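# Build an 8 cm three-colour rod train with two hands

## Task

Using three rods of three different colours, none of them the green rod, lay out one straight train whose total length equals the green rod's 8 cm. Lengths by colour: blue 1, magenta 2, grey 3, orange 4, lime 5, purple 6, red 7, green 8, pink 9, turquoise 10 cm. All three rods must lie flat on the work surface itself, end to end with ends touching, with no step or kink. No second train may be formed.

## Robot and tools

Robot: two arms, left_arm and right_arm, each ending in a five-finger hand (left hand on left_arm, right hand on right_arm, mirror images). Base positions in the scene frame: left_arm (+0.009, +0.360, 0) m, right_arm (+0.011, -0.274, 0) m, each turned very slightly about z. A camera stand sits behind the arms. Loose objects may get nudged now and then.

Frames. Scene frame: origin on the table top halfway between the nominal bases, +x out over the table, +z up, +y toward left_arm. Fixed cameras and the table use it. Every arm pose, velocity, target and wrist-camera pose is in that arm's own base frame. The hand point sits 0.05 m in front of the palm and 0.15 m from the wrist face. Its +z runs along the straight fingers, +y out of the palm, +x across the palm away from the thumb on the right hand and toward the thumb on the left. Fingertips reach 0.06-0.07 m past the point along +z and lie 0.06 m behind it along -y. A wrist bracket on the little-finger side can collide with things.

Row layout (shared by execute_actions and move): one list of 28 numbers, each in [-1, 1], covering both arms even if only one moves. Order: left dx, dy, dz, rx, ry, rz, then left thumb_turn, thumb_bend, index, middle, ring, little, force_limit, speed; then the same 14 for the right arm. The six pose numbers are offsets, not poses: they are measured from the arm's Hand target at the start of the action or move, along that arm's base axes, with 1.0 = 0.6 m for dx, dy, dz and 180 degrees for rx, ry, rz (one rotation vector, turning about the Hand target position). Every row of one action counts from that same start, and repeating an offset moves the arm again. All zeros re-requests the current Hand target. The six finger numbers are absolute targets: -1 open/straight, +1 closed/curled; thumb_turn +1 places the thumb opposite the fingers. force_limit maps -1 to about 0 N and +1 to 10 N at the fingertip (15 N for the two thumb motors). speed runs from almost zero at -1 to full at +0.48 and above. There is no no-change value for hands: resend the last executed eight numbers, or hand_measured plus hand_force_limit and hand_speed if none were sent yet. A grip of roughly 0.035-0.065 m is possible with the thumb in front; handles down to about 0.025 m. For a gentle close use speed -0.94 or lower.

Tools. execute_actions(actions, cameras): actions is a list of actions, each a list of up to 15 rows, one row per 1/30 s control step; a short action repeats its last row. Images come only for an empty actions list or if cameras names them. move(target, speed, blend, blocking, cameras): target is one 28-number row or up to 15 rows, all offsets from the same starting Hand targets; speed in m/s, 0.002-4.3, default 0.25 (turns up to twice that in rad/s), one value or one per target; blend in metres rounds corners, 0 stops at each; blocking=false returns after about 0.5 s while motion continues. Paths are straight and do not avoid obstacles or the other arm; avoid paths near an arm's own base. wait(seconds 0-10), stop() brakes a running move, zoom_image(camera, region [x0,y0,x1,y1], at most 504x504 pixels) enlarges the latest image, show_instructions() shows the reference pages, finished_scene(scene=1) ends the scene irreversibly. Cameras: cam_high, cam_low, cam_left_wrist, cam_right_wrist, all 896x504.

Results. Each returns the robot state: end_effector_position (m) and end_effector_quat_wxyz per arm in its base frame, Hand target (last commanded pose after clipping), joint positions, velocities and torques, and for each hand hand_measured, hand_stopped_by (moving, target, force, stalled, fault), hand_load_n (positive when pushed open; a lost grip shows as load near 0), hand_force_limit, hand_speed. move adds a move: line with the ending (done, off_target, moving, held, fault) and limits (paced = pose clipped, held = steps withheld). done means at rest within 10 mm and 2 degrees; it says nothing about contact. Calls running actions also list hand positions at some steps.

Behaviour to expect: the hand often rests 1-3 cm (up to 5 cm) short of or below a commanded pose; resend the missing distance as an offset. Orientation commands are clipped to 40 degrees from the measured orientation per step. Faster moves stray more and strike harder; a target far past a contact presses harder. To end a push, command back past the hand point.

Avoid: dropping rods or letting go while they move, rods leaving the table, hard hits on fixed objects, any contact or press between the two hands (it can end the scene), excess finger force, and long holding or stretching that heats motors (MOTOR HOT at 85 °C, arm collapses at 100 °C). Thinking time lets the scene run on.

Each tool is called as name(argument=value, ...) on one line, values as JSON.

Reference images:

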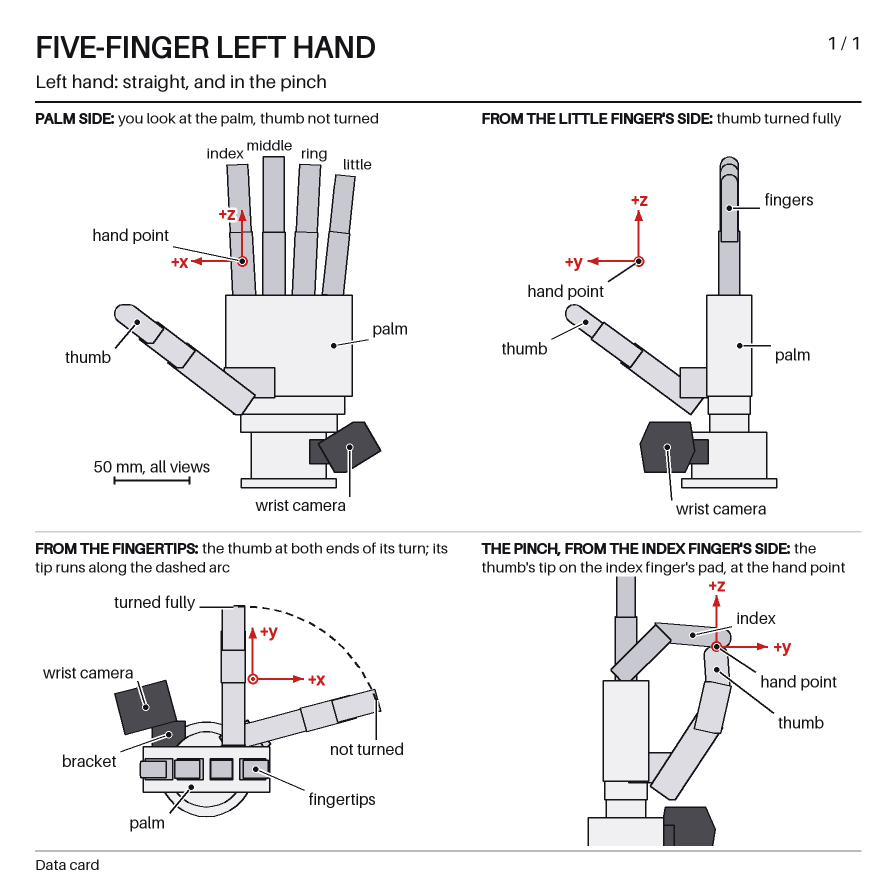

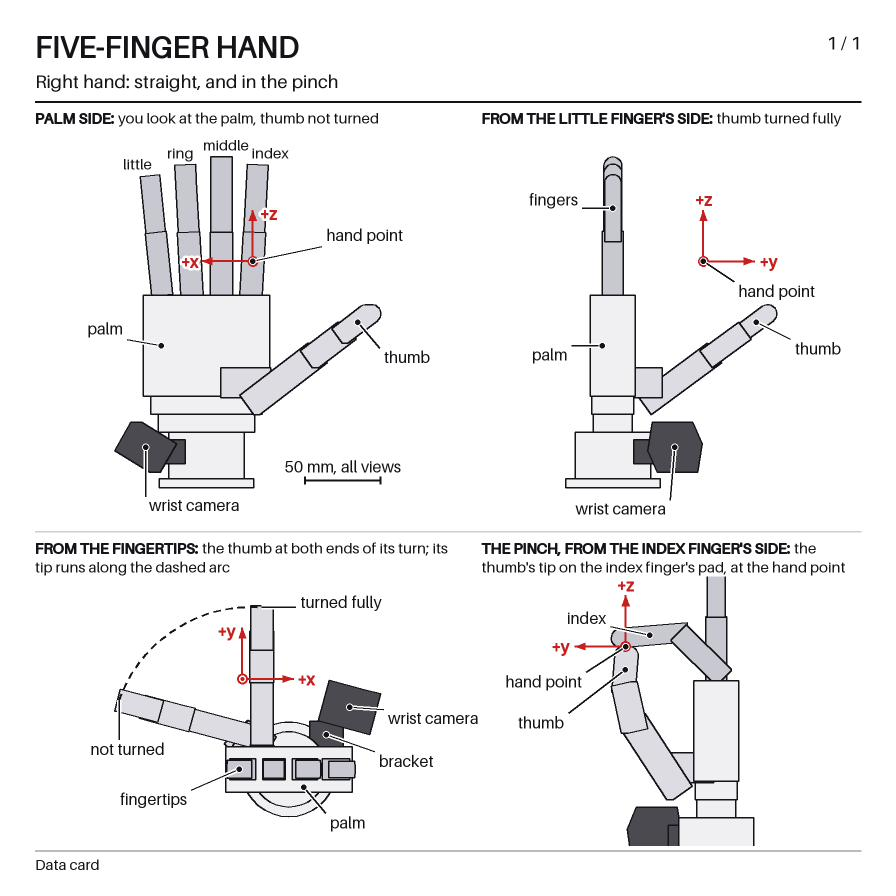

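## Session

execute_actions(actions=[])

Scene clock: 0.00 s.
left_arm: end_effector_position=(+0.2447, -0.4619, +0.3116) hand_measured=(-1.000, -1.000, -1.000, -1.000, -1.000, -1.000) hand_load_n=(+0.0, +0.0, +0.0, +0.0, +0.0, +0.0) hand_stopped_by=(target, target, target, target, target, target) hand_force_limit=0.00 hand_speed=-0.80 end_effector_quat_wxyz=(-0.039, -0.107, +0.939, -0.324) | right_arm: end_effector_position=(+0.3422, -0.1659, +0.2050) hand_measured=(-1.000, -1.000, -1.000, -1.000, -1.000, -1.000) hand_load_n=(+0.0, +0.0, +0.0, +0.5, +0.0, +0.0) hand_stopped_by=(target, target, target, target, target, target) hand_force_limit=0.00 hand_speed=-0.80 end_effector_quat_wxyz=(+0.270, +0.011, +0.920, +0.284)
Joint positions: left_arm=[-0.923 1.497 1.617 -1.135 0.385 0.31] | right_arm=[-0.941 1.456 1.055 -1.344 -0.791 0.581]
Joint velocities: within noise
Joint torques (N m): no reading
Motor temperatures (°C): left_arm=[34 35 31 27 27 27] | right_arm=[31 33 30 33 29 28]
Heat: left arm: hottest shoulder 35 °C; right arm: hottest shoulder 33 °C.
Hand target: left_arm +0.2480, -0.4663, +0.3220; -0.033, -0.104, +0.936, -0.334 | right_arm +0.3464, -0.1716, +0.2130; +0.277, +0.006, +0.921, +0.274

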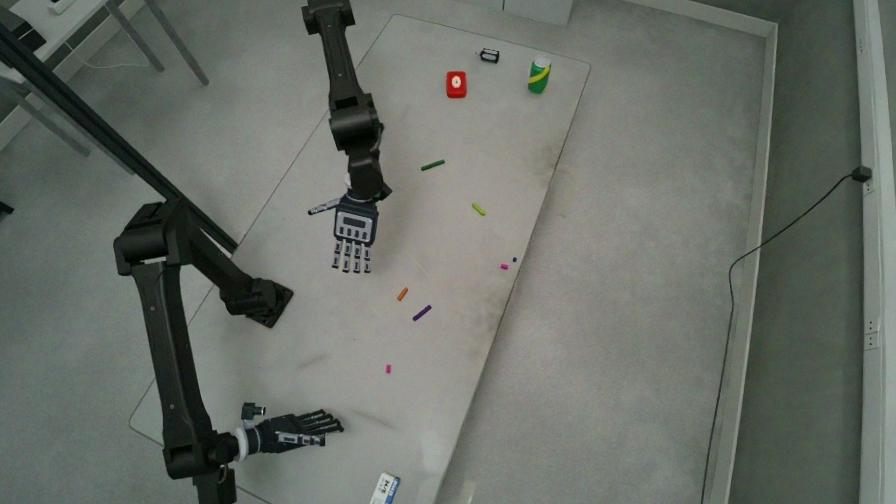

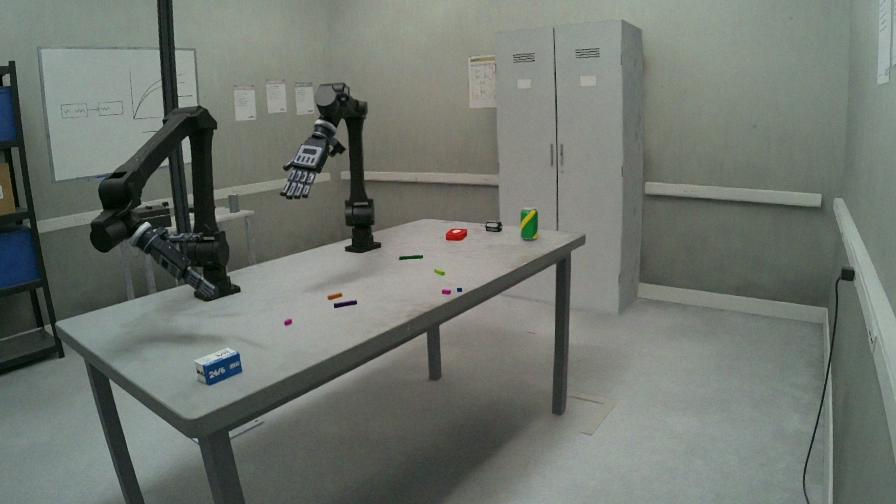

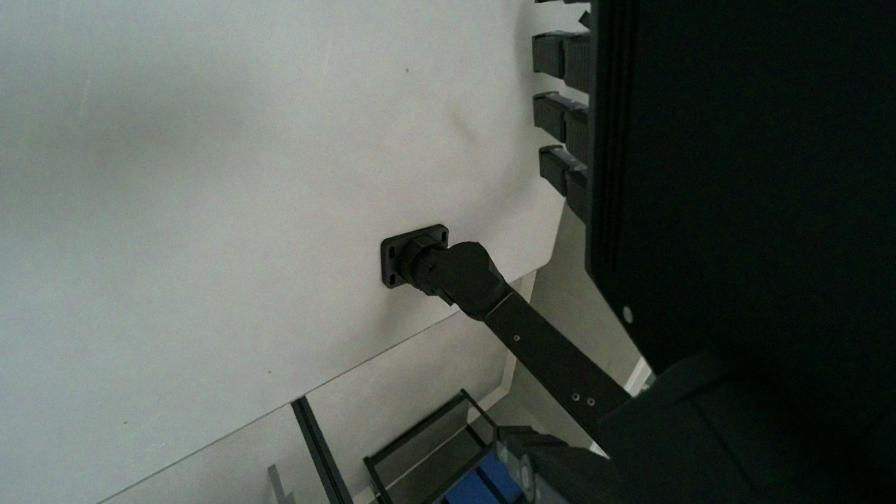

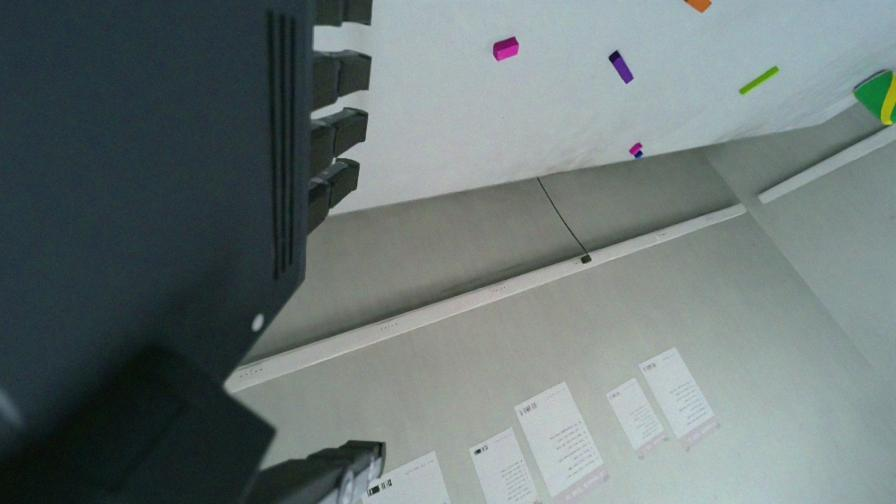

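zoom_image(camera="cam_high", region=[360, 130, 560, 290])

zoom_image(camera="cam_high", region=[330, 260, 530, 400])

zoom_image(camera="cam_low", region=[260, 220, 500, 350])

zoom_image(camera="cam_high", region=[470, 230, 550, 290])

Scaled by 2.520 from the camera's 896x504 image, which has a finer 1280x720 frame.

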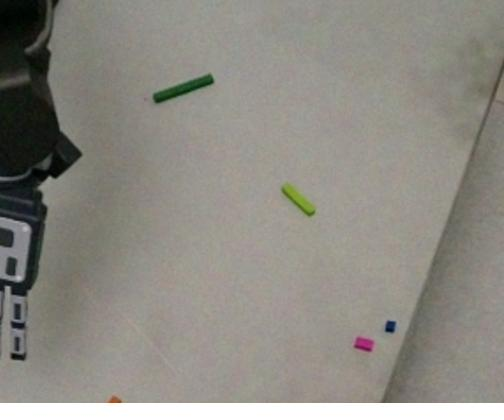

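Scaled by 2.520 from the camera's 896x504 image, which has a finer 1280x720 frame.

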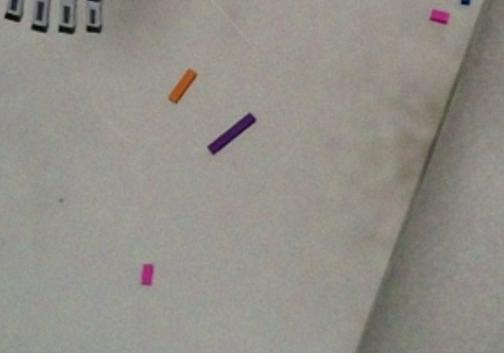

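Scaled by 2.100 from the camera's 896x504 image, which has a finer 1280x720 frame.

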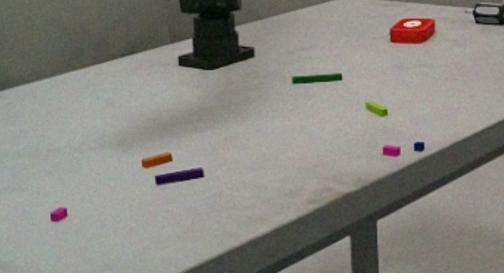

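Scaled by 6.300 from the camera's 896x504 image, which has a finer 1280x720 frame.

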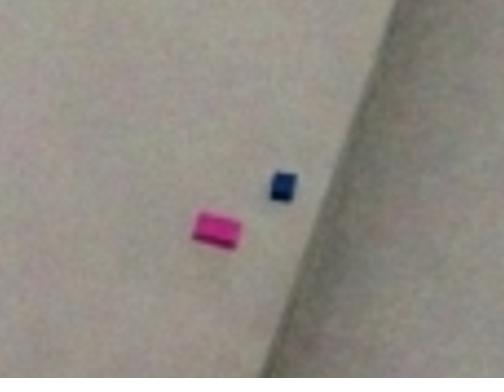

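move(target=[0.353, 0.442, -0.22, 0.0431, -0.0218, 0.304, -1, -1, -1, -1, -1, -1, 0.0, -0.8, 0, 0, 0, 0, 0, 0, -1, -1, -1, -1, -1, -1, 0.0, -0.8], cameras=["cam_high", "cam_left_wrist"])

Scene clock: 133.50 s.
left_arm: end_effector_position=(+0.4544, -0.1983, +0.1903) hand_measured=(-1.000, -1.000, -1.000, -1.000, -1.000, -1.000) hand_load_n=(+0.0, +0.0, +0.0, +0.0, +0.0, +0.0) hand_stopped_by=(target, target, target, target, target, target) hand_force_limit=0.00 hand_speed=-0.80 end_effector_quat_wxyz=(+0.158, -0.511, +0.808, -0.248) | right_arm: end_effector_position=(+0.3422, -0.1659, +0.2050) hand_measured=(-1.000, -1.000, -1.000, -1.000, -1.000, -1.000) hand_load_n=(+0.0, +0.0, +0.0, +0.0, +0.0, +0.0) hand_stopped_by=(target, target, target, target, target, target) hand_force_limit=0.00 hand_speed=-0.80 end_effector_quat_wxyz=(+0.270, +0.011, +0.920, +0.284)
Joint positions: left_arm=[-0.337 1.392 1.209 -0.793 0.058 0.088] | right_arm=[-0.941 1.456 1.055 -1.344 -0.791 0.581]
Joint torques (N m): left_arm=[0.79 -8.23 8.88 1.83 -0.01 0.08] | right_arm=[0.67 -10.52 10.3 0.23 -0.5 0.01]
Motor temperatures (°C): left_arm=[33 39 43 27 27 27] | right_arm=[30 35 47 32 30 28]
Heat: left arm: hottest elbow 43 °C; right arm: hottest elbow 47 °C.
Hand target: left_arm +0.4598, -0.2010, +0.1900; +0.162, -0.513, +0.804, -0.253 | right_arm +0.3464, -0.1716, +0.2130; +0.277, +0.006, +0.921, +0.274
Off the commanded pose: left_arm 0.006 m, 1 deg | right_arm 0.011 m, 2 deg.
move: off_target (right_arm)
camera_calibration:
cam_left_wrist: T_world_to_cam=[[0.631095, -0.519665, 0.575906, -0.506289], [-0.762504, -0.551978, 0.337502, 0.167776], [0.1425, -0.652127, -0.744597, 0.0616319], [0, 0, 0, 1]] pos_world=[0.438664, -0.1303, 0.280841]
Images, in order (width x height): cam_high 896x504, cam_left_wrist 896x504.

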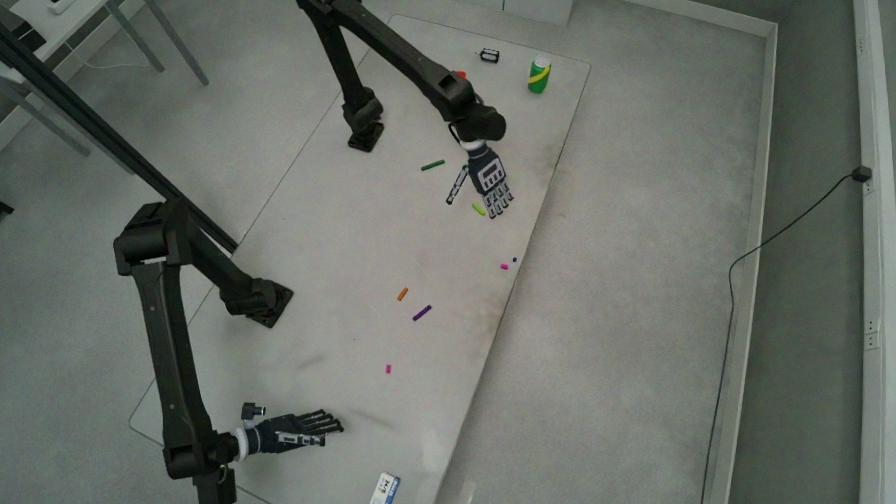

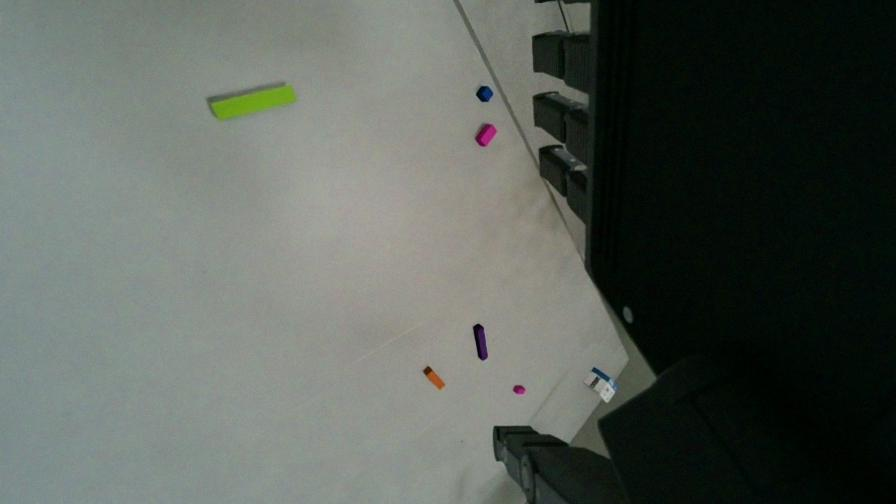

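zoom_image(camera="cam_high", region=[440, 150, 560, 280])

move(target=[0, 0, 0, 0, 0, 0, -1, -1, -1, -1, -1, -1, 0.0, -0.8, -0.2, 0.15, 0.0, 0, 0, 0, -1, -1, -1, -1, -1, -1, 0.0, -0.8], cameras=["cam_low"])

Scaled by 3.877 from the camera's 896x504 image, which has a finer 1280x720 frame.

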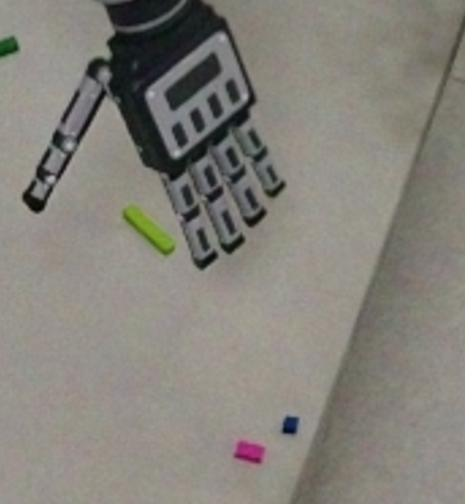

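Scene clock: 150.00 s.
left_arm: end_effector_position=(+0.4544, -0.1983, +0.1903) hand_measured=(-1.000, -1.000, -1.000, -1.000, -1.000, -1.000) hand_load_n=(-0.5, +0.0, +0.0, +0.0, +0.0, +0.0) hand_stopped_by=(target, target, target, target, target, target) hand_force_limit=0.00 hand_speed=-0.80 end_effector_quat_wxyz=(+0.158, -0.511, +0.807, -0.248) | right_arm: end_effector_position=(+0.2280, -0.0801, +0.2108) hand_measured=(-1.000, -1.000, -1.000, -1.000, -1.000, -1.000) hand_load_n=(+0.0, -0.5, +0.0, +0.0, +0.0, +0.0) hand_stopped_by=(target, target, target, target, target, target) hand_force_limit=0.00 hand_speed=-0.80 end_effector_quat_wxyz=(+0.277, +0.006, +0.921, +0.275)
Joint positions: left_arm=[-0.337 1.392 1.209 -0.793 0.058 0.087] | right_arm=[-1.11 1.105 0.76 -1.533 -0.753 0.352]
Joint torques (N m): left_arm=[0.5 -8.41 8.91 1.84 -0.02 0.05] | right_arm=[0.09 -4.19 8.7 -0.46 -0.35 -0.07]
Heat: left arm: hottest elbow 44 °C; right arm: hottest elbow 48 °C.
Hand target: left_arm +0.4598, -0.2010, +0.1900; +0.162, -0.513, +0.804, -0.253 | right_arm +0.2265, -0.0816, +0.2131; +0.278, +0.006, +0.921, +0.274
Off the commanded pose: left_arm 0.006 m, 1 deg | right_arm 0.003 m, 0 deg.
move: done
Images, in order (width x height): cam_low 896x504.

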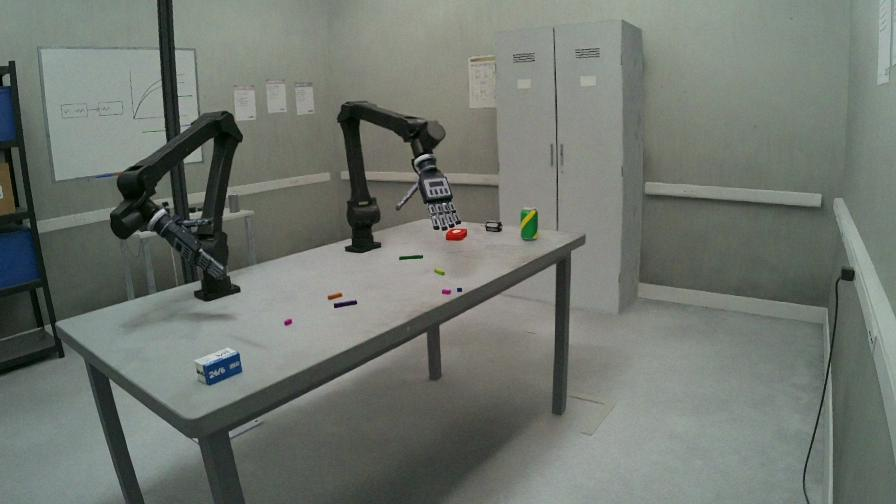

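zoom_image(camera="cam_low", region=[390, 190, 490, 300])

Scaled by 4.582 from the camera's 896x504 image, which has a finer 1280x720 frame.

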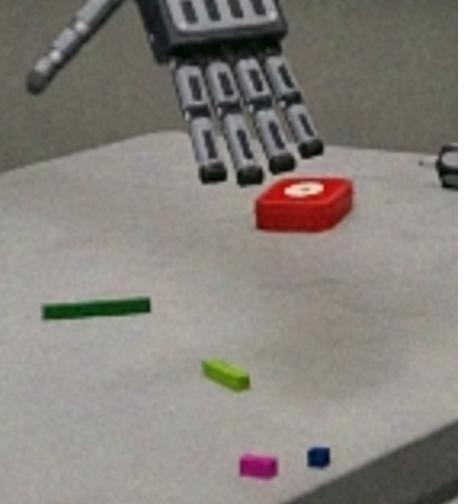

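move(target=[0.1435, -0.1443, -0.14, 0, 0, 0, -1, -1, -1, -1, -1, -1, 0.0, -0.8, 0, 0, 0.0, 0, 0, 0, -1, -1, -1, -1, -1, -1, 0.0, -0.8], cameras=["cam_low", "cam_high", "cam_left_wrist"])

zoom_image(camera="cam_high", region=[460, 180, 560, 300])

zoom_image(camera="cam_low", region=[400, 220, 520, 320])

Scene clock: 169.97 s.
left_arm: end_effector_position=(+0.5266, -0.2767, +0.0865) hand_measured=(-1.000, -1.000, -1.000, -1.000, -1.000, -1.000) hand_load_n=(+0.0, +0.0, +0.0, +0.0, -0.5, +0.0) hand_stopped_by=(target, target, target, target, target, target) hand_force_limit=0.00 hand_speed=-0.80 end_effector_quat_wxyz=(+0.147, -0.515, +0.812, -0.231) | right_arm: end_effector_position=(+0.2279, -0.0800, +0.2108) hand_measured=(-1.000, -1.000, -1.000, -1.000, -1.000, -1.000) hand_load_n=(+0.0, +0.0, +0.0, +0.0, +0.0, +0.0) hand_stopped_by=(target, target, target, target, target, target) hand_force_limit=0.00 hand_speed=-0.80 end_effector_quat_wxyz=(+0.278, +0.006, +0.921, +0.275)
Joint positions: left_arm=[-0.431 1.737 1.343 -0.622 0.005 0.009] | right_arm=[-1.11 1.105 0.76 -1.533 -0.753 0.351]
Joint torques (N m): left_arm=[0.26 -12.92 11.64 1.65 -0.13 0.03] | right_arm=[0.09 -4.19 8.75 -0.47 -0.35 -0.1]
Heat: left arm: hottest elbow 45 °C; right arm: hottest elbow 46 °C.
Hand target: left_arm +0.5459, -0.2876, +0.1060; +0.162, -0.513, +0.804, -0.253 | right_arm +0.2265, -0.0816, +0.2131; +0.278, +0.006, +0.921, +0.274
Off the commanded pose: left_arm 0.029 m, 3 deg | right_arm 0.003 m, 0 deg.
move: off_target (left_arm)
camera_calibration:
cam_left_wrist: T_world_to_cam=[[0.653618, -0.528614, 0.541619, -0.544367], [-0.748206, -0.559022, 0.357325, 0.203465], [0.11389, -0.638797, -0.760899, -0.0568353], [0, 0, 0, 1]] pos_world=[0.514515, -0.210324, 0.17889]
Images, in order (width x height): cam_high 896x504, cam_low 896x504, cam_left_wrist 896x504.

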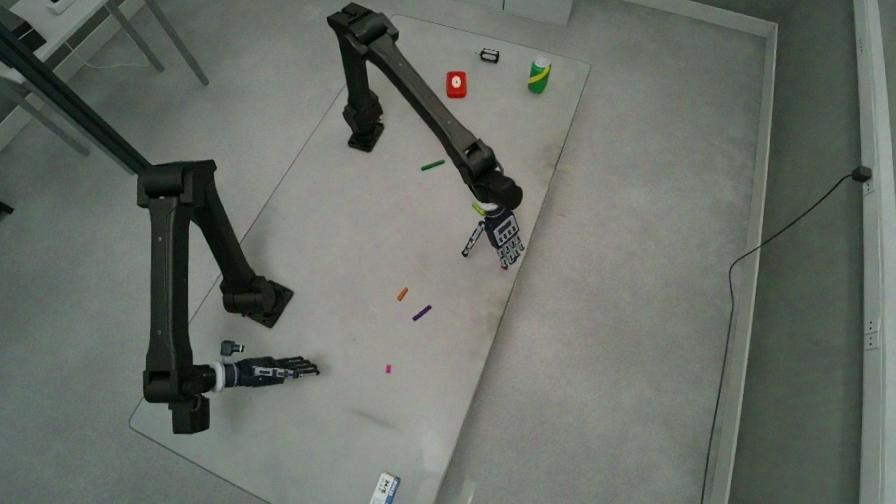

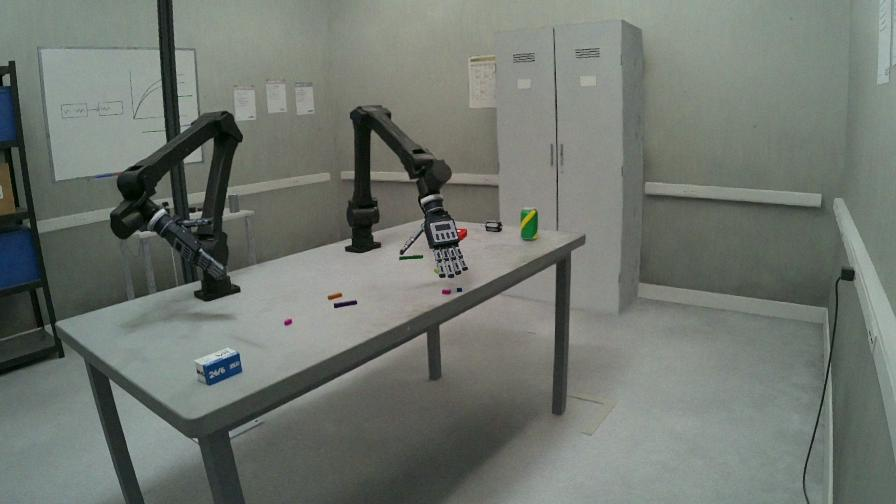

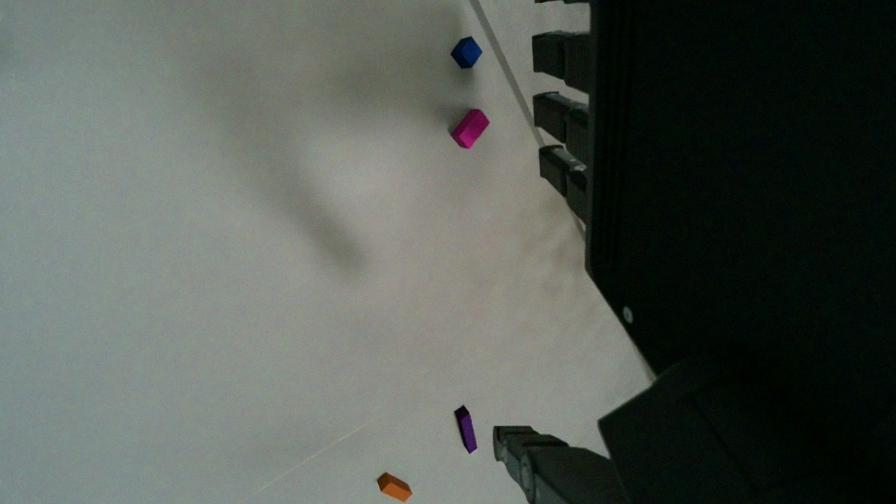

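Scaled by 4.200 from the camera's 896x504 image, which has a finer 1280x720 frame.

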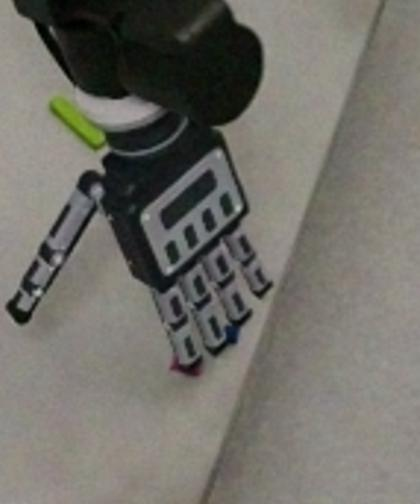

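Scaled by 4.200 from the camera's 896x504 image, which has a finer 1280x720 frame.

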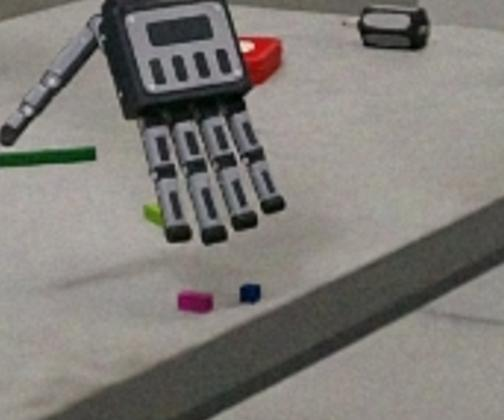

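move(target=[0.042, -0.016, 0, 0, 0, 0, -1, -1, -1, -1, -1, -1, 0.0, -0.8, 0, 0, 0.0, 0, 0, 0, -1, -1, -1, -1, -1, -1, 0.0, -0.8], speed=0.1)

Scene clock: 178.17 s.
left_arm: end_effector_position=(+0.5587, -0.2915, +0.0949) hand_measured=(-1.000, -1.000, -1.000, -1.000, -1.000, -1.000) hand_load_n=(+0.0, +0.0, +0.0, -0.5, +0.0, +0.0) hand_stopped_by=(target, target, target, target, target, target) hand_force_limit=0.00 hand_speed=-0.80 end_effector_quat_wxyz=(+0.157, -0.512, +0.808, -0.246) | right_arm: end_effector_position=(+0.2279, -0.0800, +0.2108) hand_measured=(-1.000, -1.000, -1.000, -1.000, -1.000, -1.000) hand_load_n=(+0.0, -0.5, +0.0, +0.0, +0.0, +0.0) hand_stopped_by=(target, target, target, target, target, target) hand_force_limit=0.00 hand_speed=-0.80 end_effector_quat_wxyz=(+0.278, +0.006, +0.921, +0.275)
Joint positions: left_arm=[-0.431 1.795 1.438 -0.622 0.005 0.009] | right_arm=[-1.11 1.105 0.76 -1.533 -0.753 0.351]
Joint torques (N m): left_arm=[0.91 -13.22 11.7 0.75 -0.07 0.1] | right_arm=[0.15 -4.13 8.75 -0.44 -0.35 -0.1]
Heat: left arm: hottest elbow 46 °C; right arm: hottest elbow 45 °C.
Hand target: left_arm +0.5712, -0.2972, +0.1061; +0.162, -0.513, +0.804, -0.253 | right_arm +0.2265, -0.0816, +0.2131; +0.278, +0.006, +0.921, +0.274
Off the commanded pose: left_arm 0.018 m, 1 deg | right_arm 0.003 m, 0 deg.
move: off_target (left_arm)

move(target=[-0.01, 0.005, -0.055, 0, 0, 0, -1, -1, -1, -1, -1, -1, 0.0, -0.8, 0, 0, 0.0, 0, 0, 0, -1, -1, -1, -1, -1, -1, 0.0, -0.8], speed=0.08, cameras=["cam_low", "cam_high", "cam_left_wrist"])

zoom_image(camera="cam_high", region=[480, 220, 540, 290])

zoom_image(camera="cam_low", region=[410, 250, 490, 310])

Scene clock: 182.90 s.
left_arm: end_effector_position=(+0.5603, -0.2922, +0.0762) hand_measured=(-1.000, -1.000, -1.000, -1.000, -1.000, -1.000) hand_load_n=(+0.0, +0.0, +0.0, +0.0, +0.0, +0.0) hand_stopped_by=(target, target, target, target, target, target) hand_force_limit=0.00 hand_speed=-0.80 end_effector_quat_wxyz=(+0.159, -0.511, +0.807, -0.250) | right_arm: end_effector_position=(+0.2279, -0.0800, +0.2108) hand_measured=(-1.000, -1.000, -1.000, -1.000, -1.000, -1.000) hand_load_n=(+0.5, +0.0, +0.0, +0.0, +0.0, +0.0) hand_stopped_by=(target, target, target, target, target, target) hand_force_limit=0.00 hand_speed=-0.80 end_effector_quat_wxyz=(+0.278, +0.006, +0.921, +0.275)
Joint positions: left_arm=[-0.431 1.812 1.407 -0.565 0.005 0.009] | right_arm=[-1.11 1.105 0.76 -1.533 -0.753 0.351]
Joint torques (N m): left_arm=[0.56 -13.27 8.36 1.74 -0.05 0.09] | right_arm=[0.15 -4.25 8.75 -0.44 -0.35 -0.1]
Heat: left arm: hottest elbow 45 °C; right arm: hottest elbow 45 °C.
Hand target: left_arm +0.5650, -0.2942, +0.0730; +0.162, -0.513, +0.804, -0.253 | right_arm +0.2265, -0.0816, +0.2131; +0.278, +0.006, +0.921, +0.274
Off the commanded pose: left_arm 0.006 m, 1 deg | right_arm 0.003 m, 0 deg.
move: done
camera_calibration:
cam_left_wrist: T_world_to_cam=[[0.630338, -0.517527, 0.578653, -0.555358], [-0.762564, -0.55246, 0.336576, 0.235229], [0.145495, -0.653418, -0.742884, -0.101834], [0, 0, 0, 1]] pos_world=[0.544257, -0.223998, 0.166536]
Images, in order (width x height): cam_high 896x504, cam_low 896x504, cam_left_wrist 896x504.

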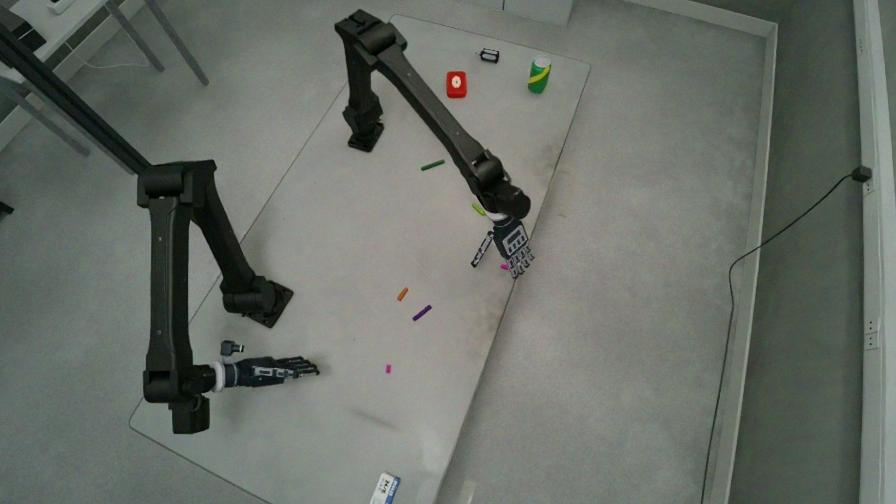

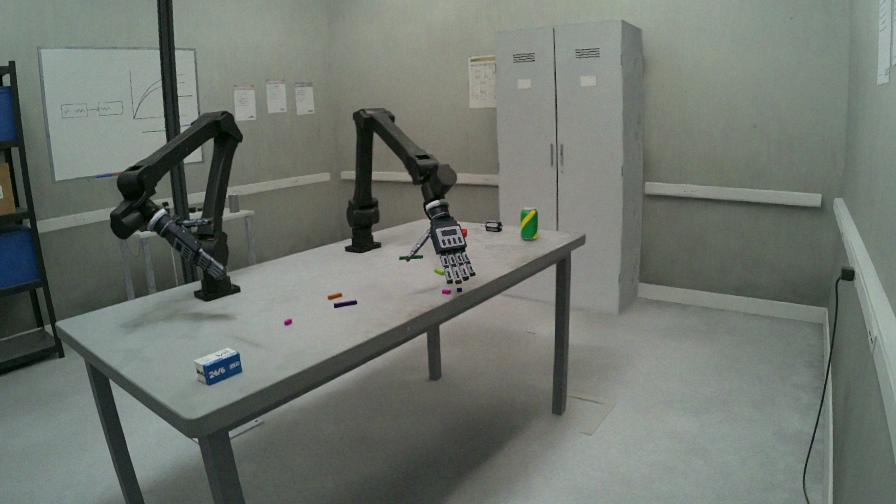

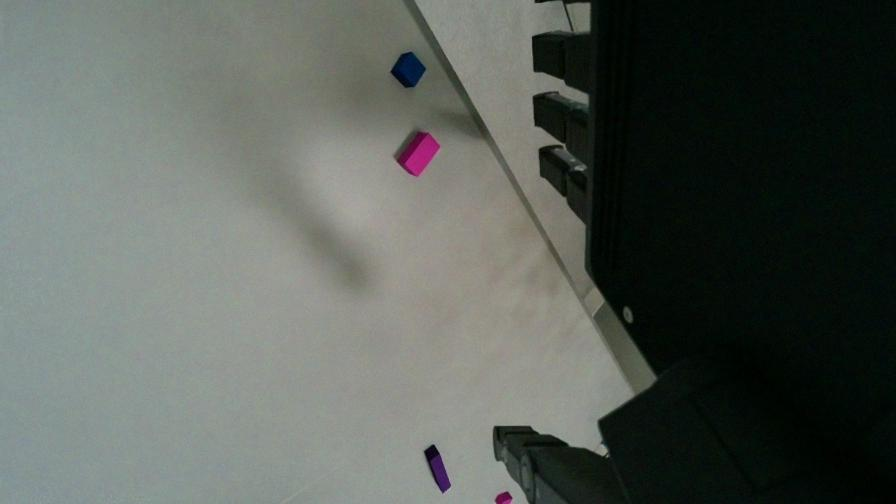

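Scaled by 7.200 from the camera's 896x504 image, which has a finer 1280x720 frame.

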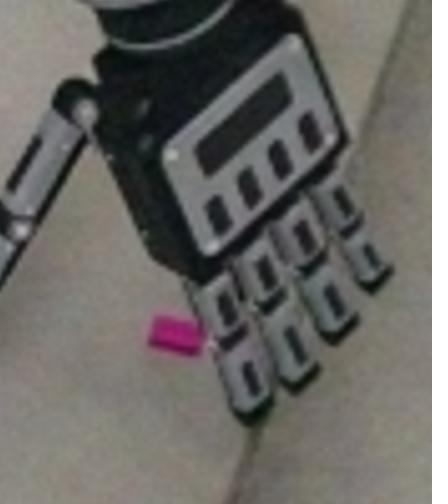

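Scaled by 6.300 from the camera's 896x504 image, which has a finer 1280x720 frame.

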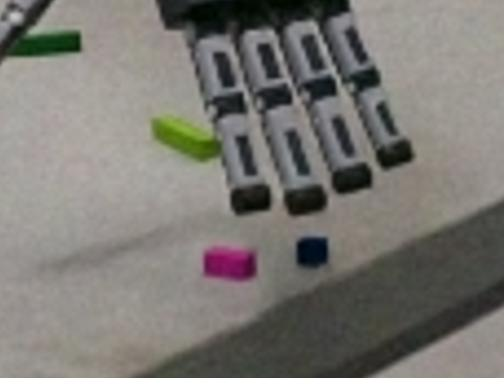

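move(target=[-0.0095, 0.0155, -0.045, 0, 0, 0, -1, -1, -1, -1, -1, -1, 0.0, -0.8, 0, 0, 0.0, 0, 0, 0, -1, -1, -1, -1, -1, -1, 0.0, -0.8], speed=0.06, cameras=["cam_low", "cam_high", "cam_left_wrist"])

zoom_image(camera="cam_low", region=[410, 250, 490, 310])

zoom_image(camera="cam_high", region=[480, 220, 540, 290])

Scene clock: 192.13 s.
left_arm: end_effector_position=(+0.5535, -0.2876, +0.0513) hand_measured=(-1.000, -1.000, -1.000, -1.000, -1.000, -1.000) hand_load_n=(+0.0, +0.0, +0.0, +0.0, +0.0, +0.0) hand_stopped_by=(target, target, target, target, target, target) hand_force_limit=0.00 hand_speed=-0.80 end_effector_quat_wxyz=(+0.160, -0.512, +0.806, -0.251) | right_arm: end_effector_position=(+0.2279, -0.0800, +0.2108) hand_measured=(-1.000, -1.000, -1.000, -1.000, -1.000, -1.000) hand_load_n=(+0.0, +0.0, +0.0, +0.0, +0.0, +0.0) hand_stopped_by=(target, target, target, target, target, target) hand_force_limit=0.00 hand_speed=-0.80 end_effector_quat_wxyz=(+0.278, +0.006, +0.921, +0.275)
Joint positions: left_arm=[-0.428 1.818 1.343 -0.491 0.005 0.009] | right_arm=[-1.11 1.105 0.76 -1.533 -0.753 0.351]
Joint torques (N m): left_arm=[1.32 -13.16 8.02 1.81 0.19 0.21] | right_arm=[0.09 -4.25 8.73 -0.44 -0.34 -0.1]
Heat: left arm: hottest elbow 46 °C; right arm: hottest elbow 45 °C.
Hand target: left_arm +0.5594, -0.2848, +0.0460; +0.162, -0.513, +0.804, -0.253 | right_arm +0.2265, -0.0816, +0.2131; +0.278, +0.006, +0.921, +0.274
Off the commanded pose: left_arm 0.008 m, 0 deg | right_arm 0.003 m, 0 deg.
move: done
camera_calibration:
cam_left_wrist: T_world_to_cam=[[0.629403, -0.515197, 0.581743, -0.533335], [-0.762587, -0.553414, 0.334954, 0.240778], [0.149377, -0.65445, -0.741203, -0.118838], [0, 0, 0, 1]] pos_world=[0.537049, -0.219297, 0.141531]
Images, in order (width x height): cam_high 896x504, cam_low 896x504, cam_left_wrist 896x504.

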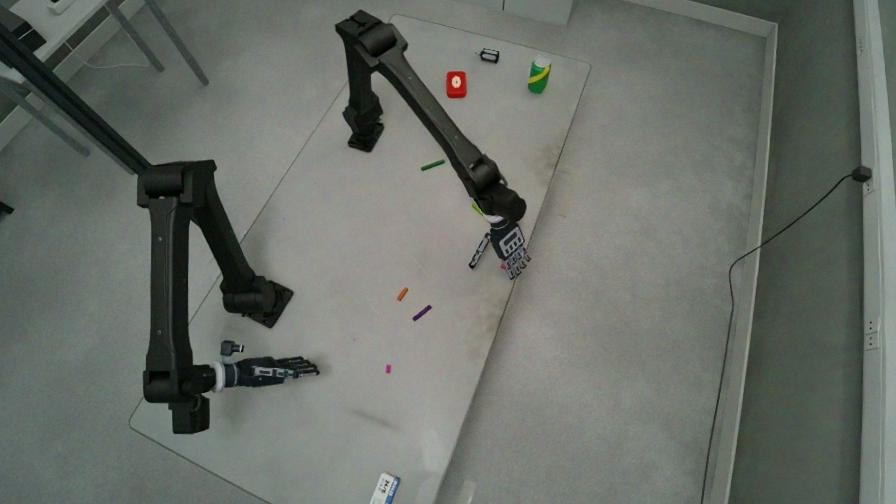

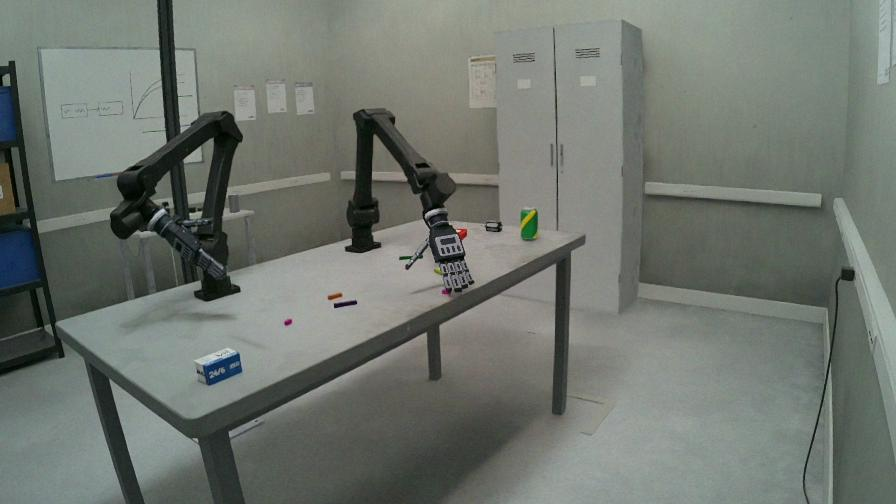

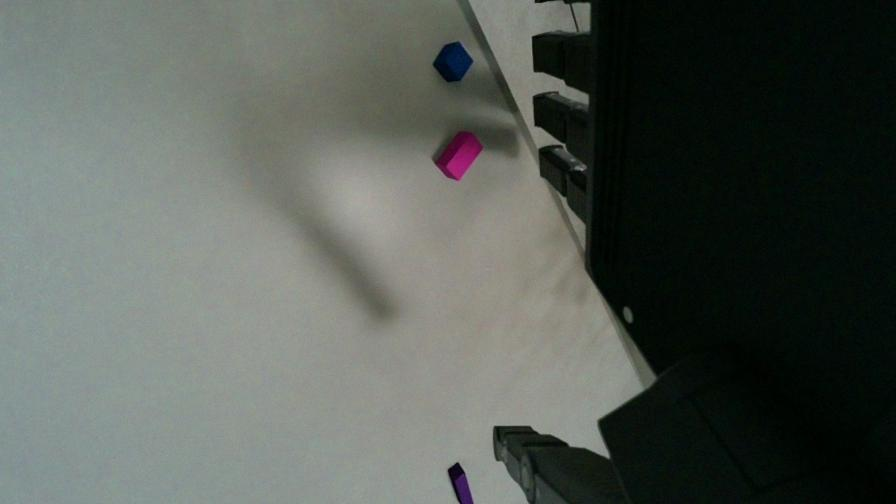

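Scaled by 6.300 from the camera's 896x504 image, which has a finer 1280x720 frame.

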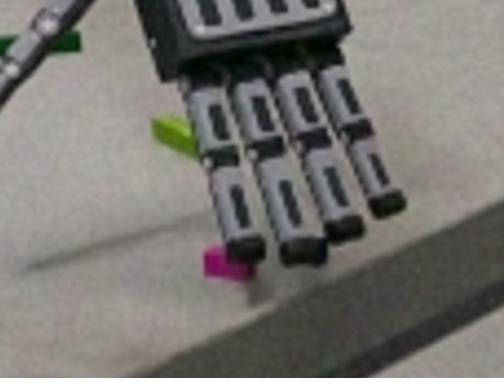

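Scaled by 7.200 from the camera's 896x504 image, which has a finer 1280x720 frame.

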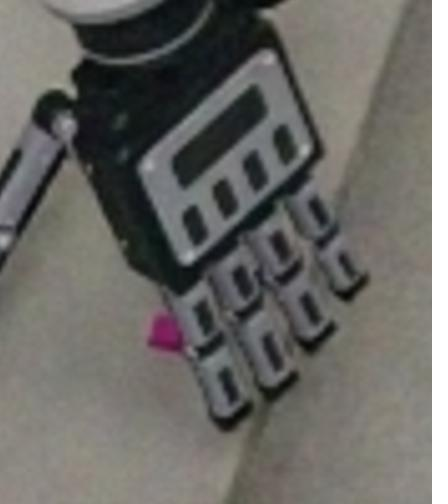

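move(target=[[0.005, 0.011, 0, 0, 0, 0, -1, -1, -1, -1, -1, -1, 0.0, -0.8, 0, 0, 0.0, 0, 0, 0, -1, -1, -1, -1, -1, -1, 0.0, -0.8],[0.005, 0.011, -0.022, 0, 0, 0, -1, -1, -1, -1, -1, -1, 0.0, -0.8, 0, 0, 0.0, 0, 0, 0, -1, -1, -1, -1, -1, -1, 0.0, -0.8]], speed=0.06, cameras=["cam_low", "cam_high", "cam_left_wrist"])

zoom_image(camera="cam_low", region=[410, 250, 490, 310])

Scene clock: 206.50 s.
left_arm: end_effector_position=(+0.5571, -0.2804, +0.0373) hand_measured=(-1.000, -1.000, -1.000, -1.000, -1.000, -1.000) hand_load_n=(+0.0, +0.0, +0.0, +0.0, +0.0, -0.5) hand_stopped_by=(target, target, target, target, target, target) hand_force_limit=0.00 hand_speed=-0.80 end_effector_quat_wxyz=(+0.160, -0.515, +0.804, -0.251) | right_arm: end_effector_position=(+0.2279, -0.0800, +0.2108) hand_measured=(-1.000, -1.000, -1.000, -1.000, -1.000, -1.000) hand_load_n=(+0.0, -0.5, +0.0, +0.0, +0.0, +0.0) hand_stopped_by=(target, target, target, target, target, target) hand_force_limit=0.00 hand_speed=-0.80 end_effector_quat_wxyz=(+0.278, +0.006, +0.921, +0.275)
Joint positions: left_arm=[-0.414 1.837 1.329 -0.459 0.012 0.014] | right_arm=[-1.11 1.105 0.76 -1.533 -0.753 0.351]
Joint torques (N m): left_arm=[1.14 -13.22 7.9 1.84 0.2 0.24] | right_arm=[0.21 -4.25 8.73 -0.46 -0.34 -0.09]
Heat: left arm: hottest elbow 44 °C; right arm: hottest elbow 44 °C.
Hand target: left_arm +0.5624, -0.2782, +0.0328; +0.162, -0.513, +0.804, -0.253 | right_arm +0.2265, -0.0816, +0.2131; +0.278, +0.006, +0.921, +0.274
Off the commanded pose: left_arm 0.007 m, 0 deg | right_arm 0.003 m, 0 deg.
move: done
camera_calibration:
cam_left_wrist: T_world_to_cam=[[0.633849, -0.510102, 0.581404, -0.524785], [-0.758389, -0.557536, 0.337638, 0.248643], [0.151923, -0.654942, -0.74025, -0.126622], [0, 0, 0, 1]] pos_world=[0.540439, -0.211997, 0.127428]
Images, in order (width x height): cam_high 896x504, cam_low 896x504, cam_left_wrist 896x504.

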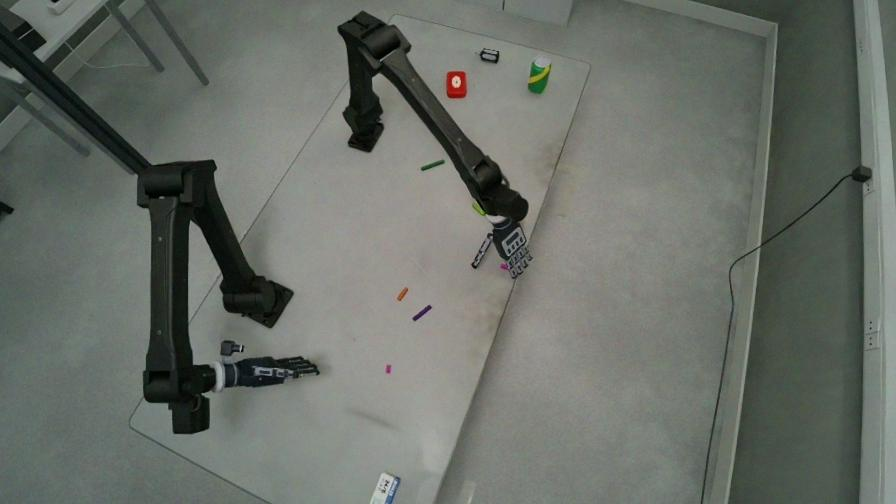

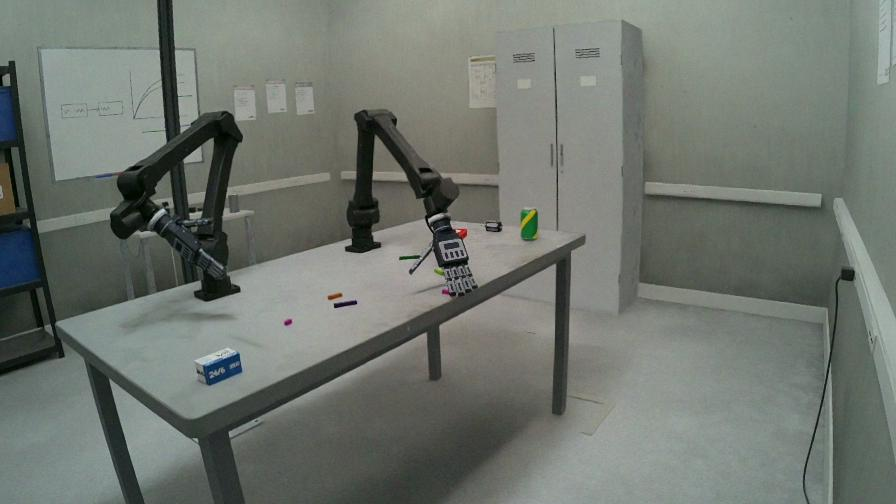

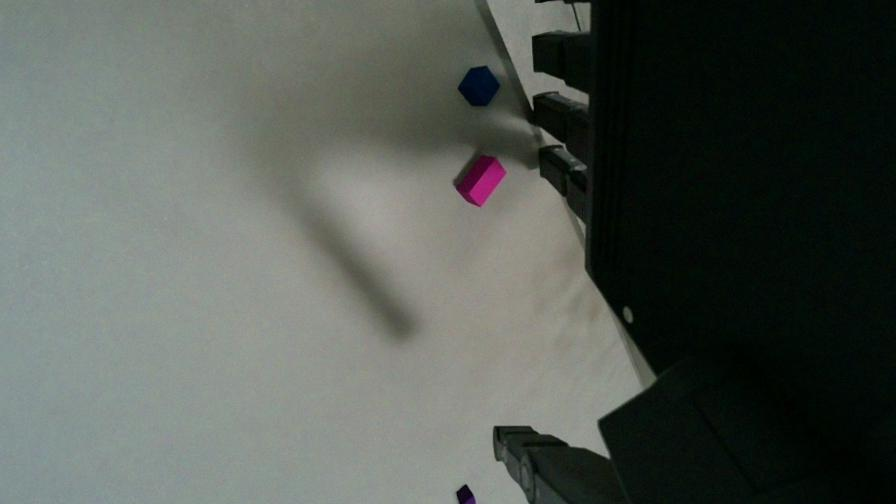

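Scaled by 6.300 from the camera's 896x504 image, which has a finer 1280x720 frame.

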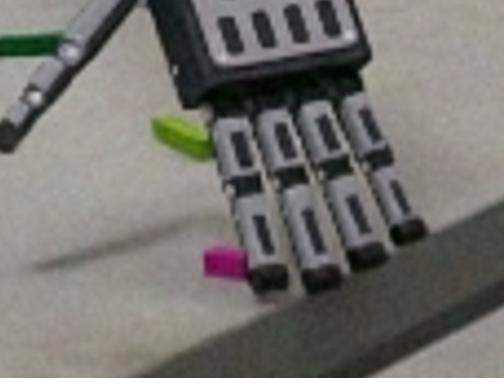

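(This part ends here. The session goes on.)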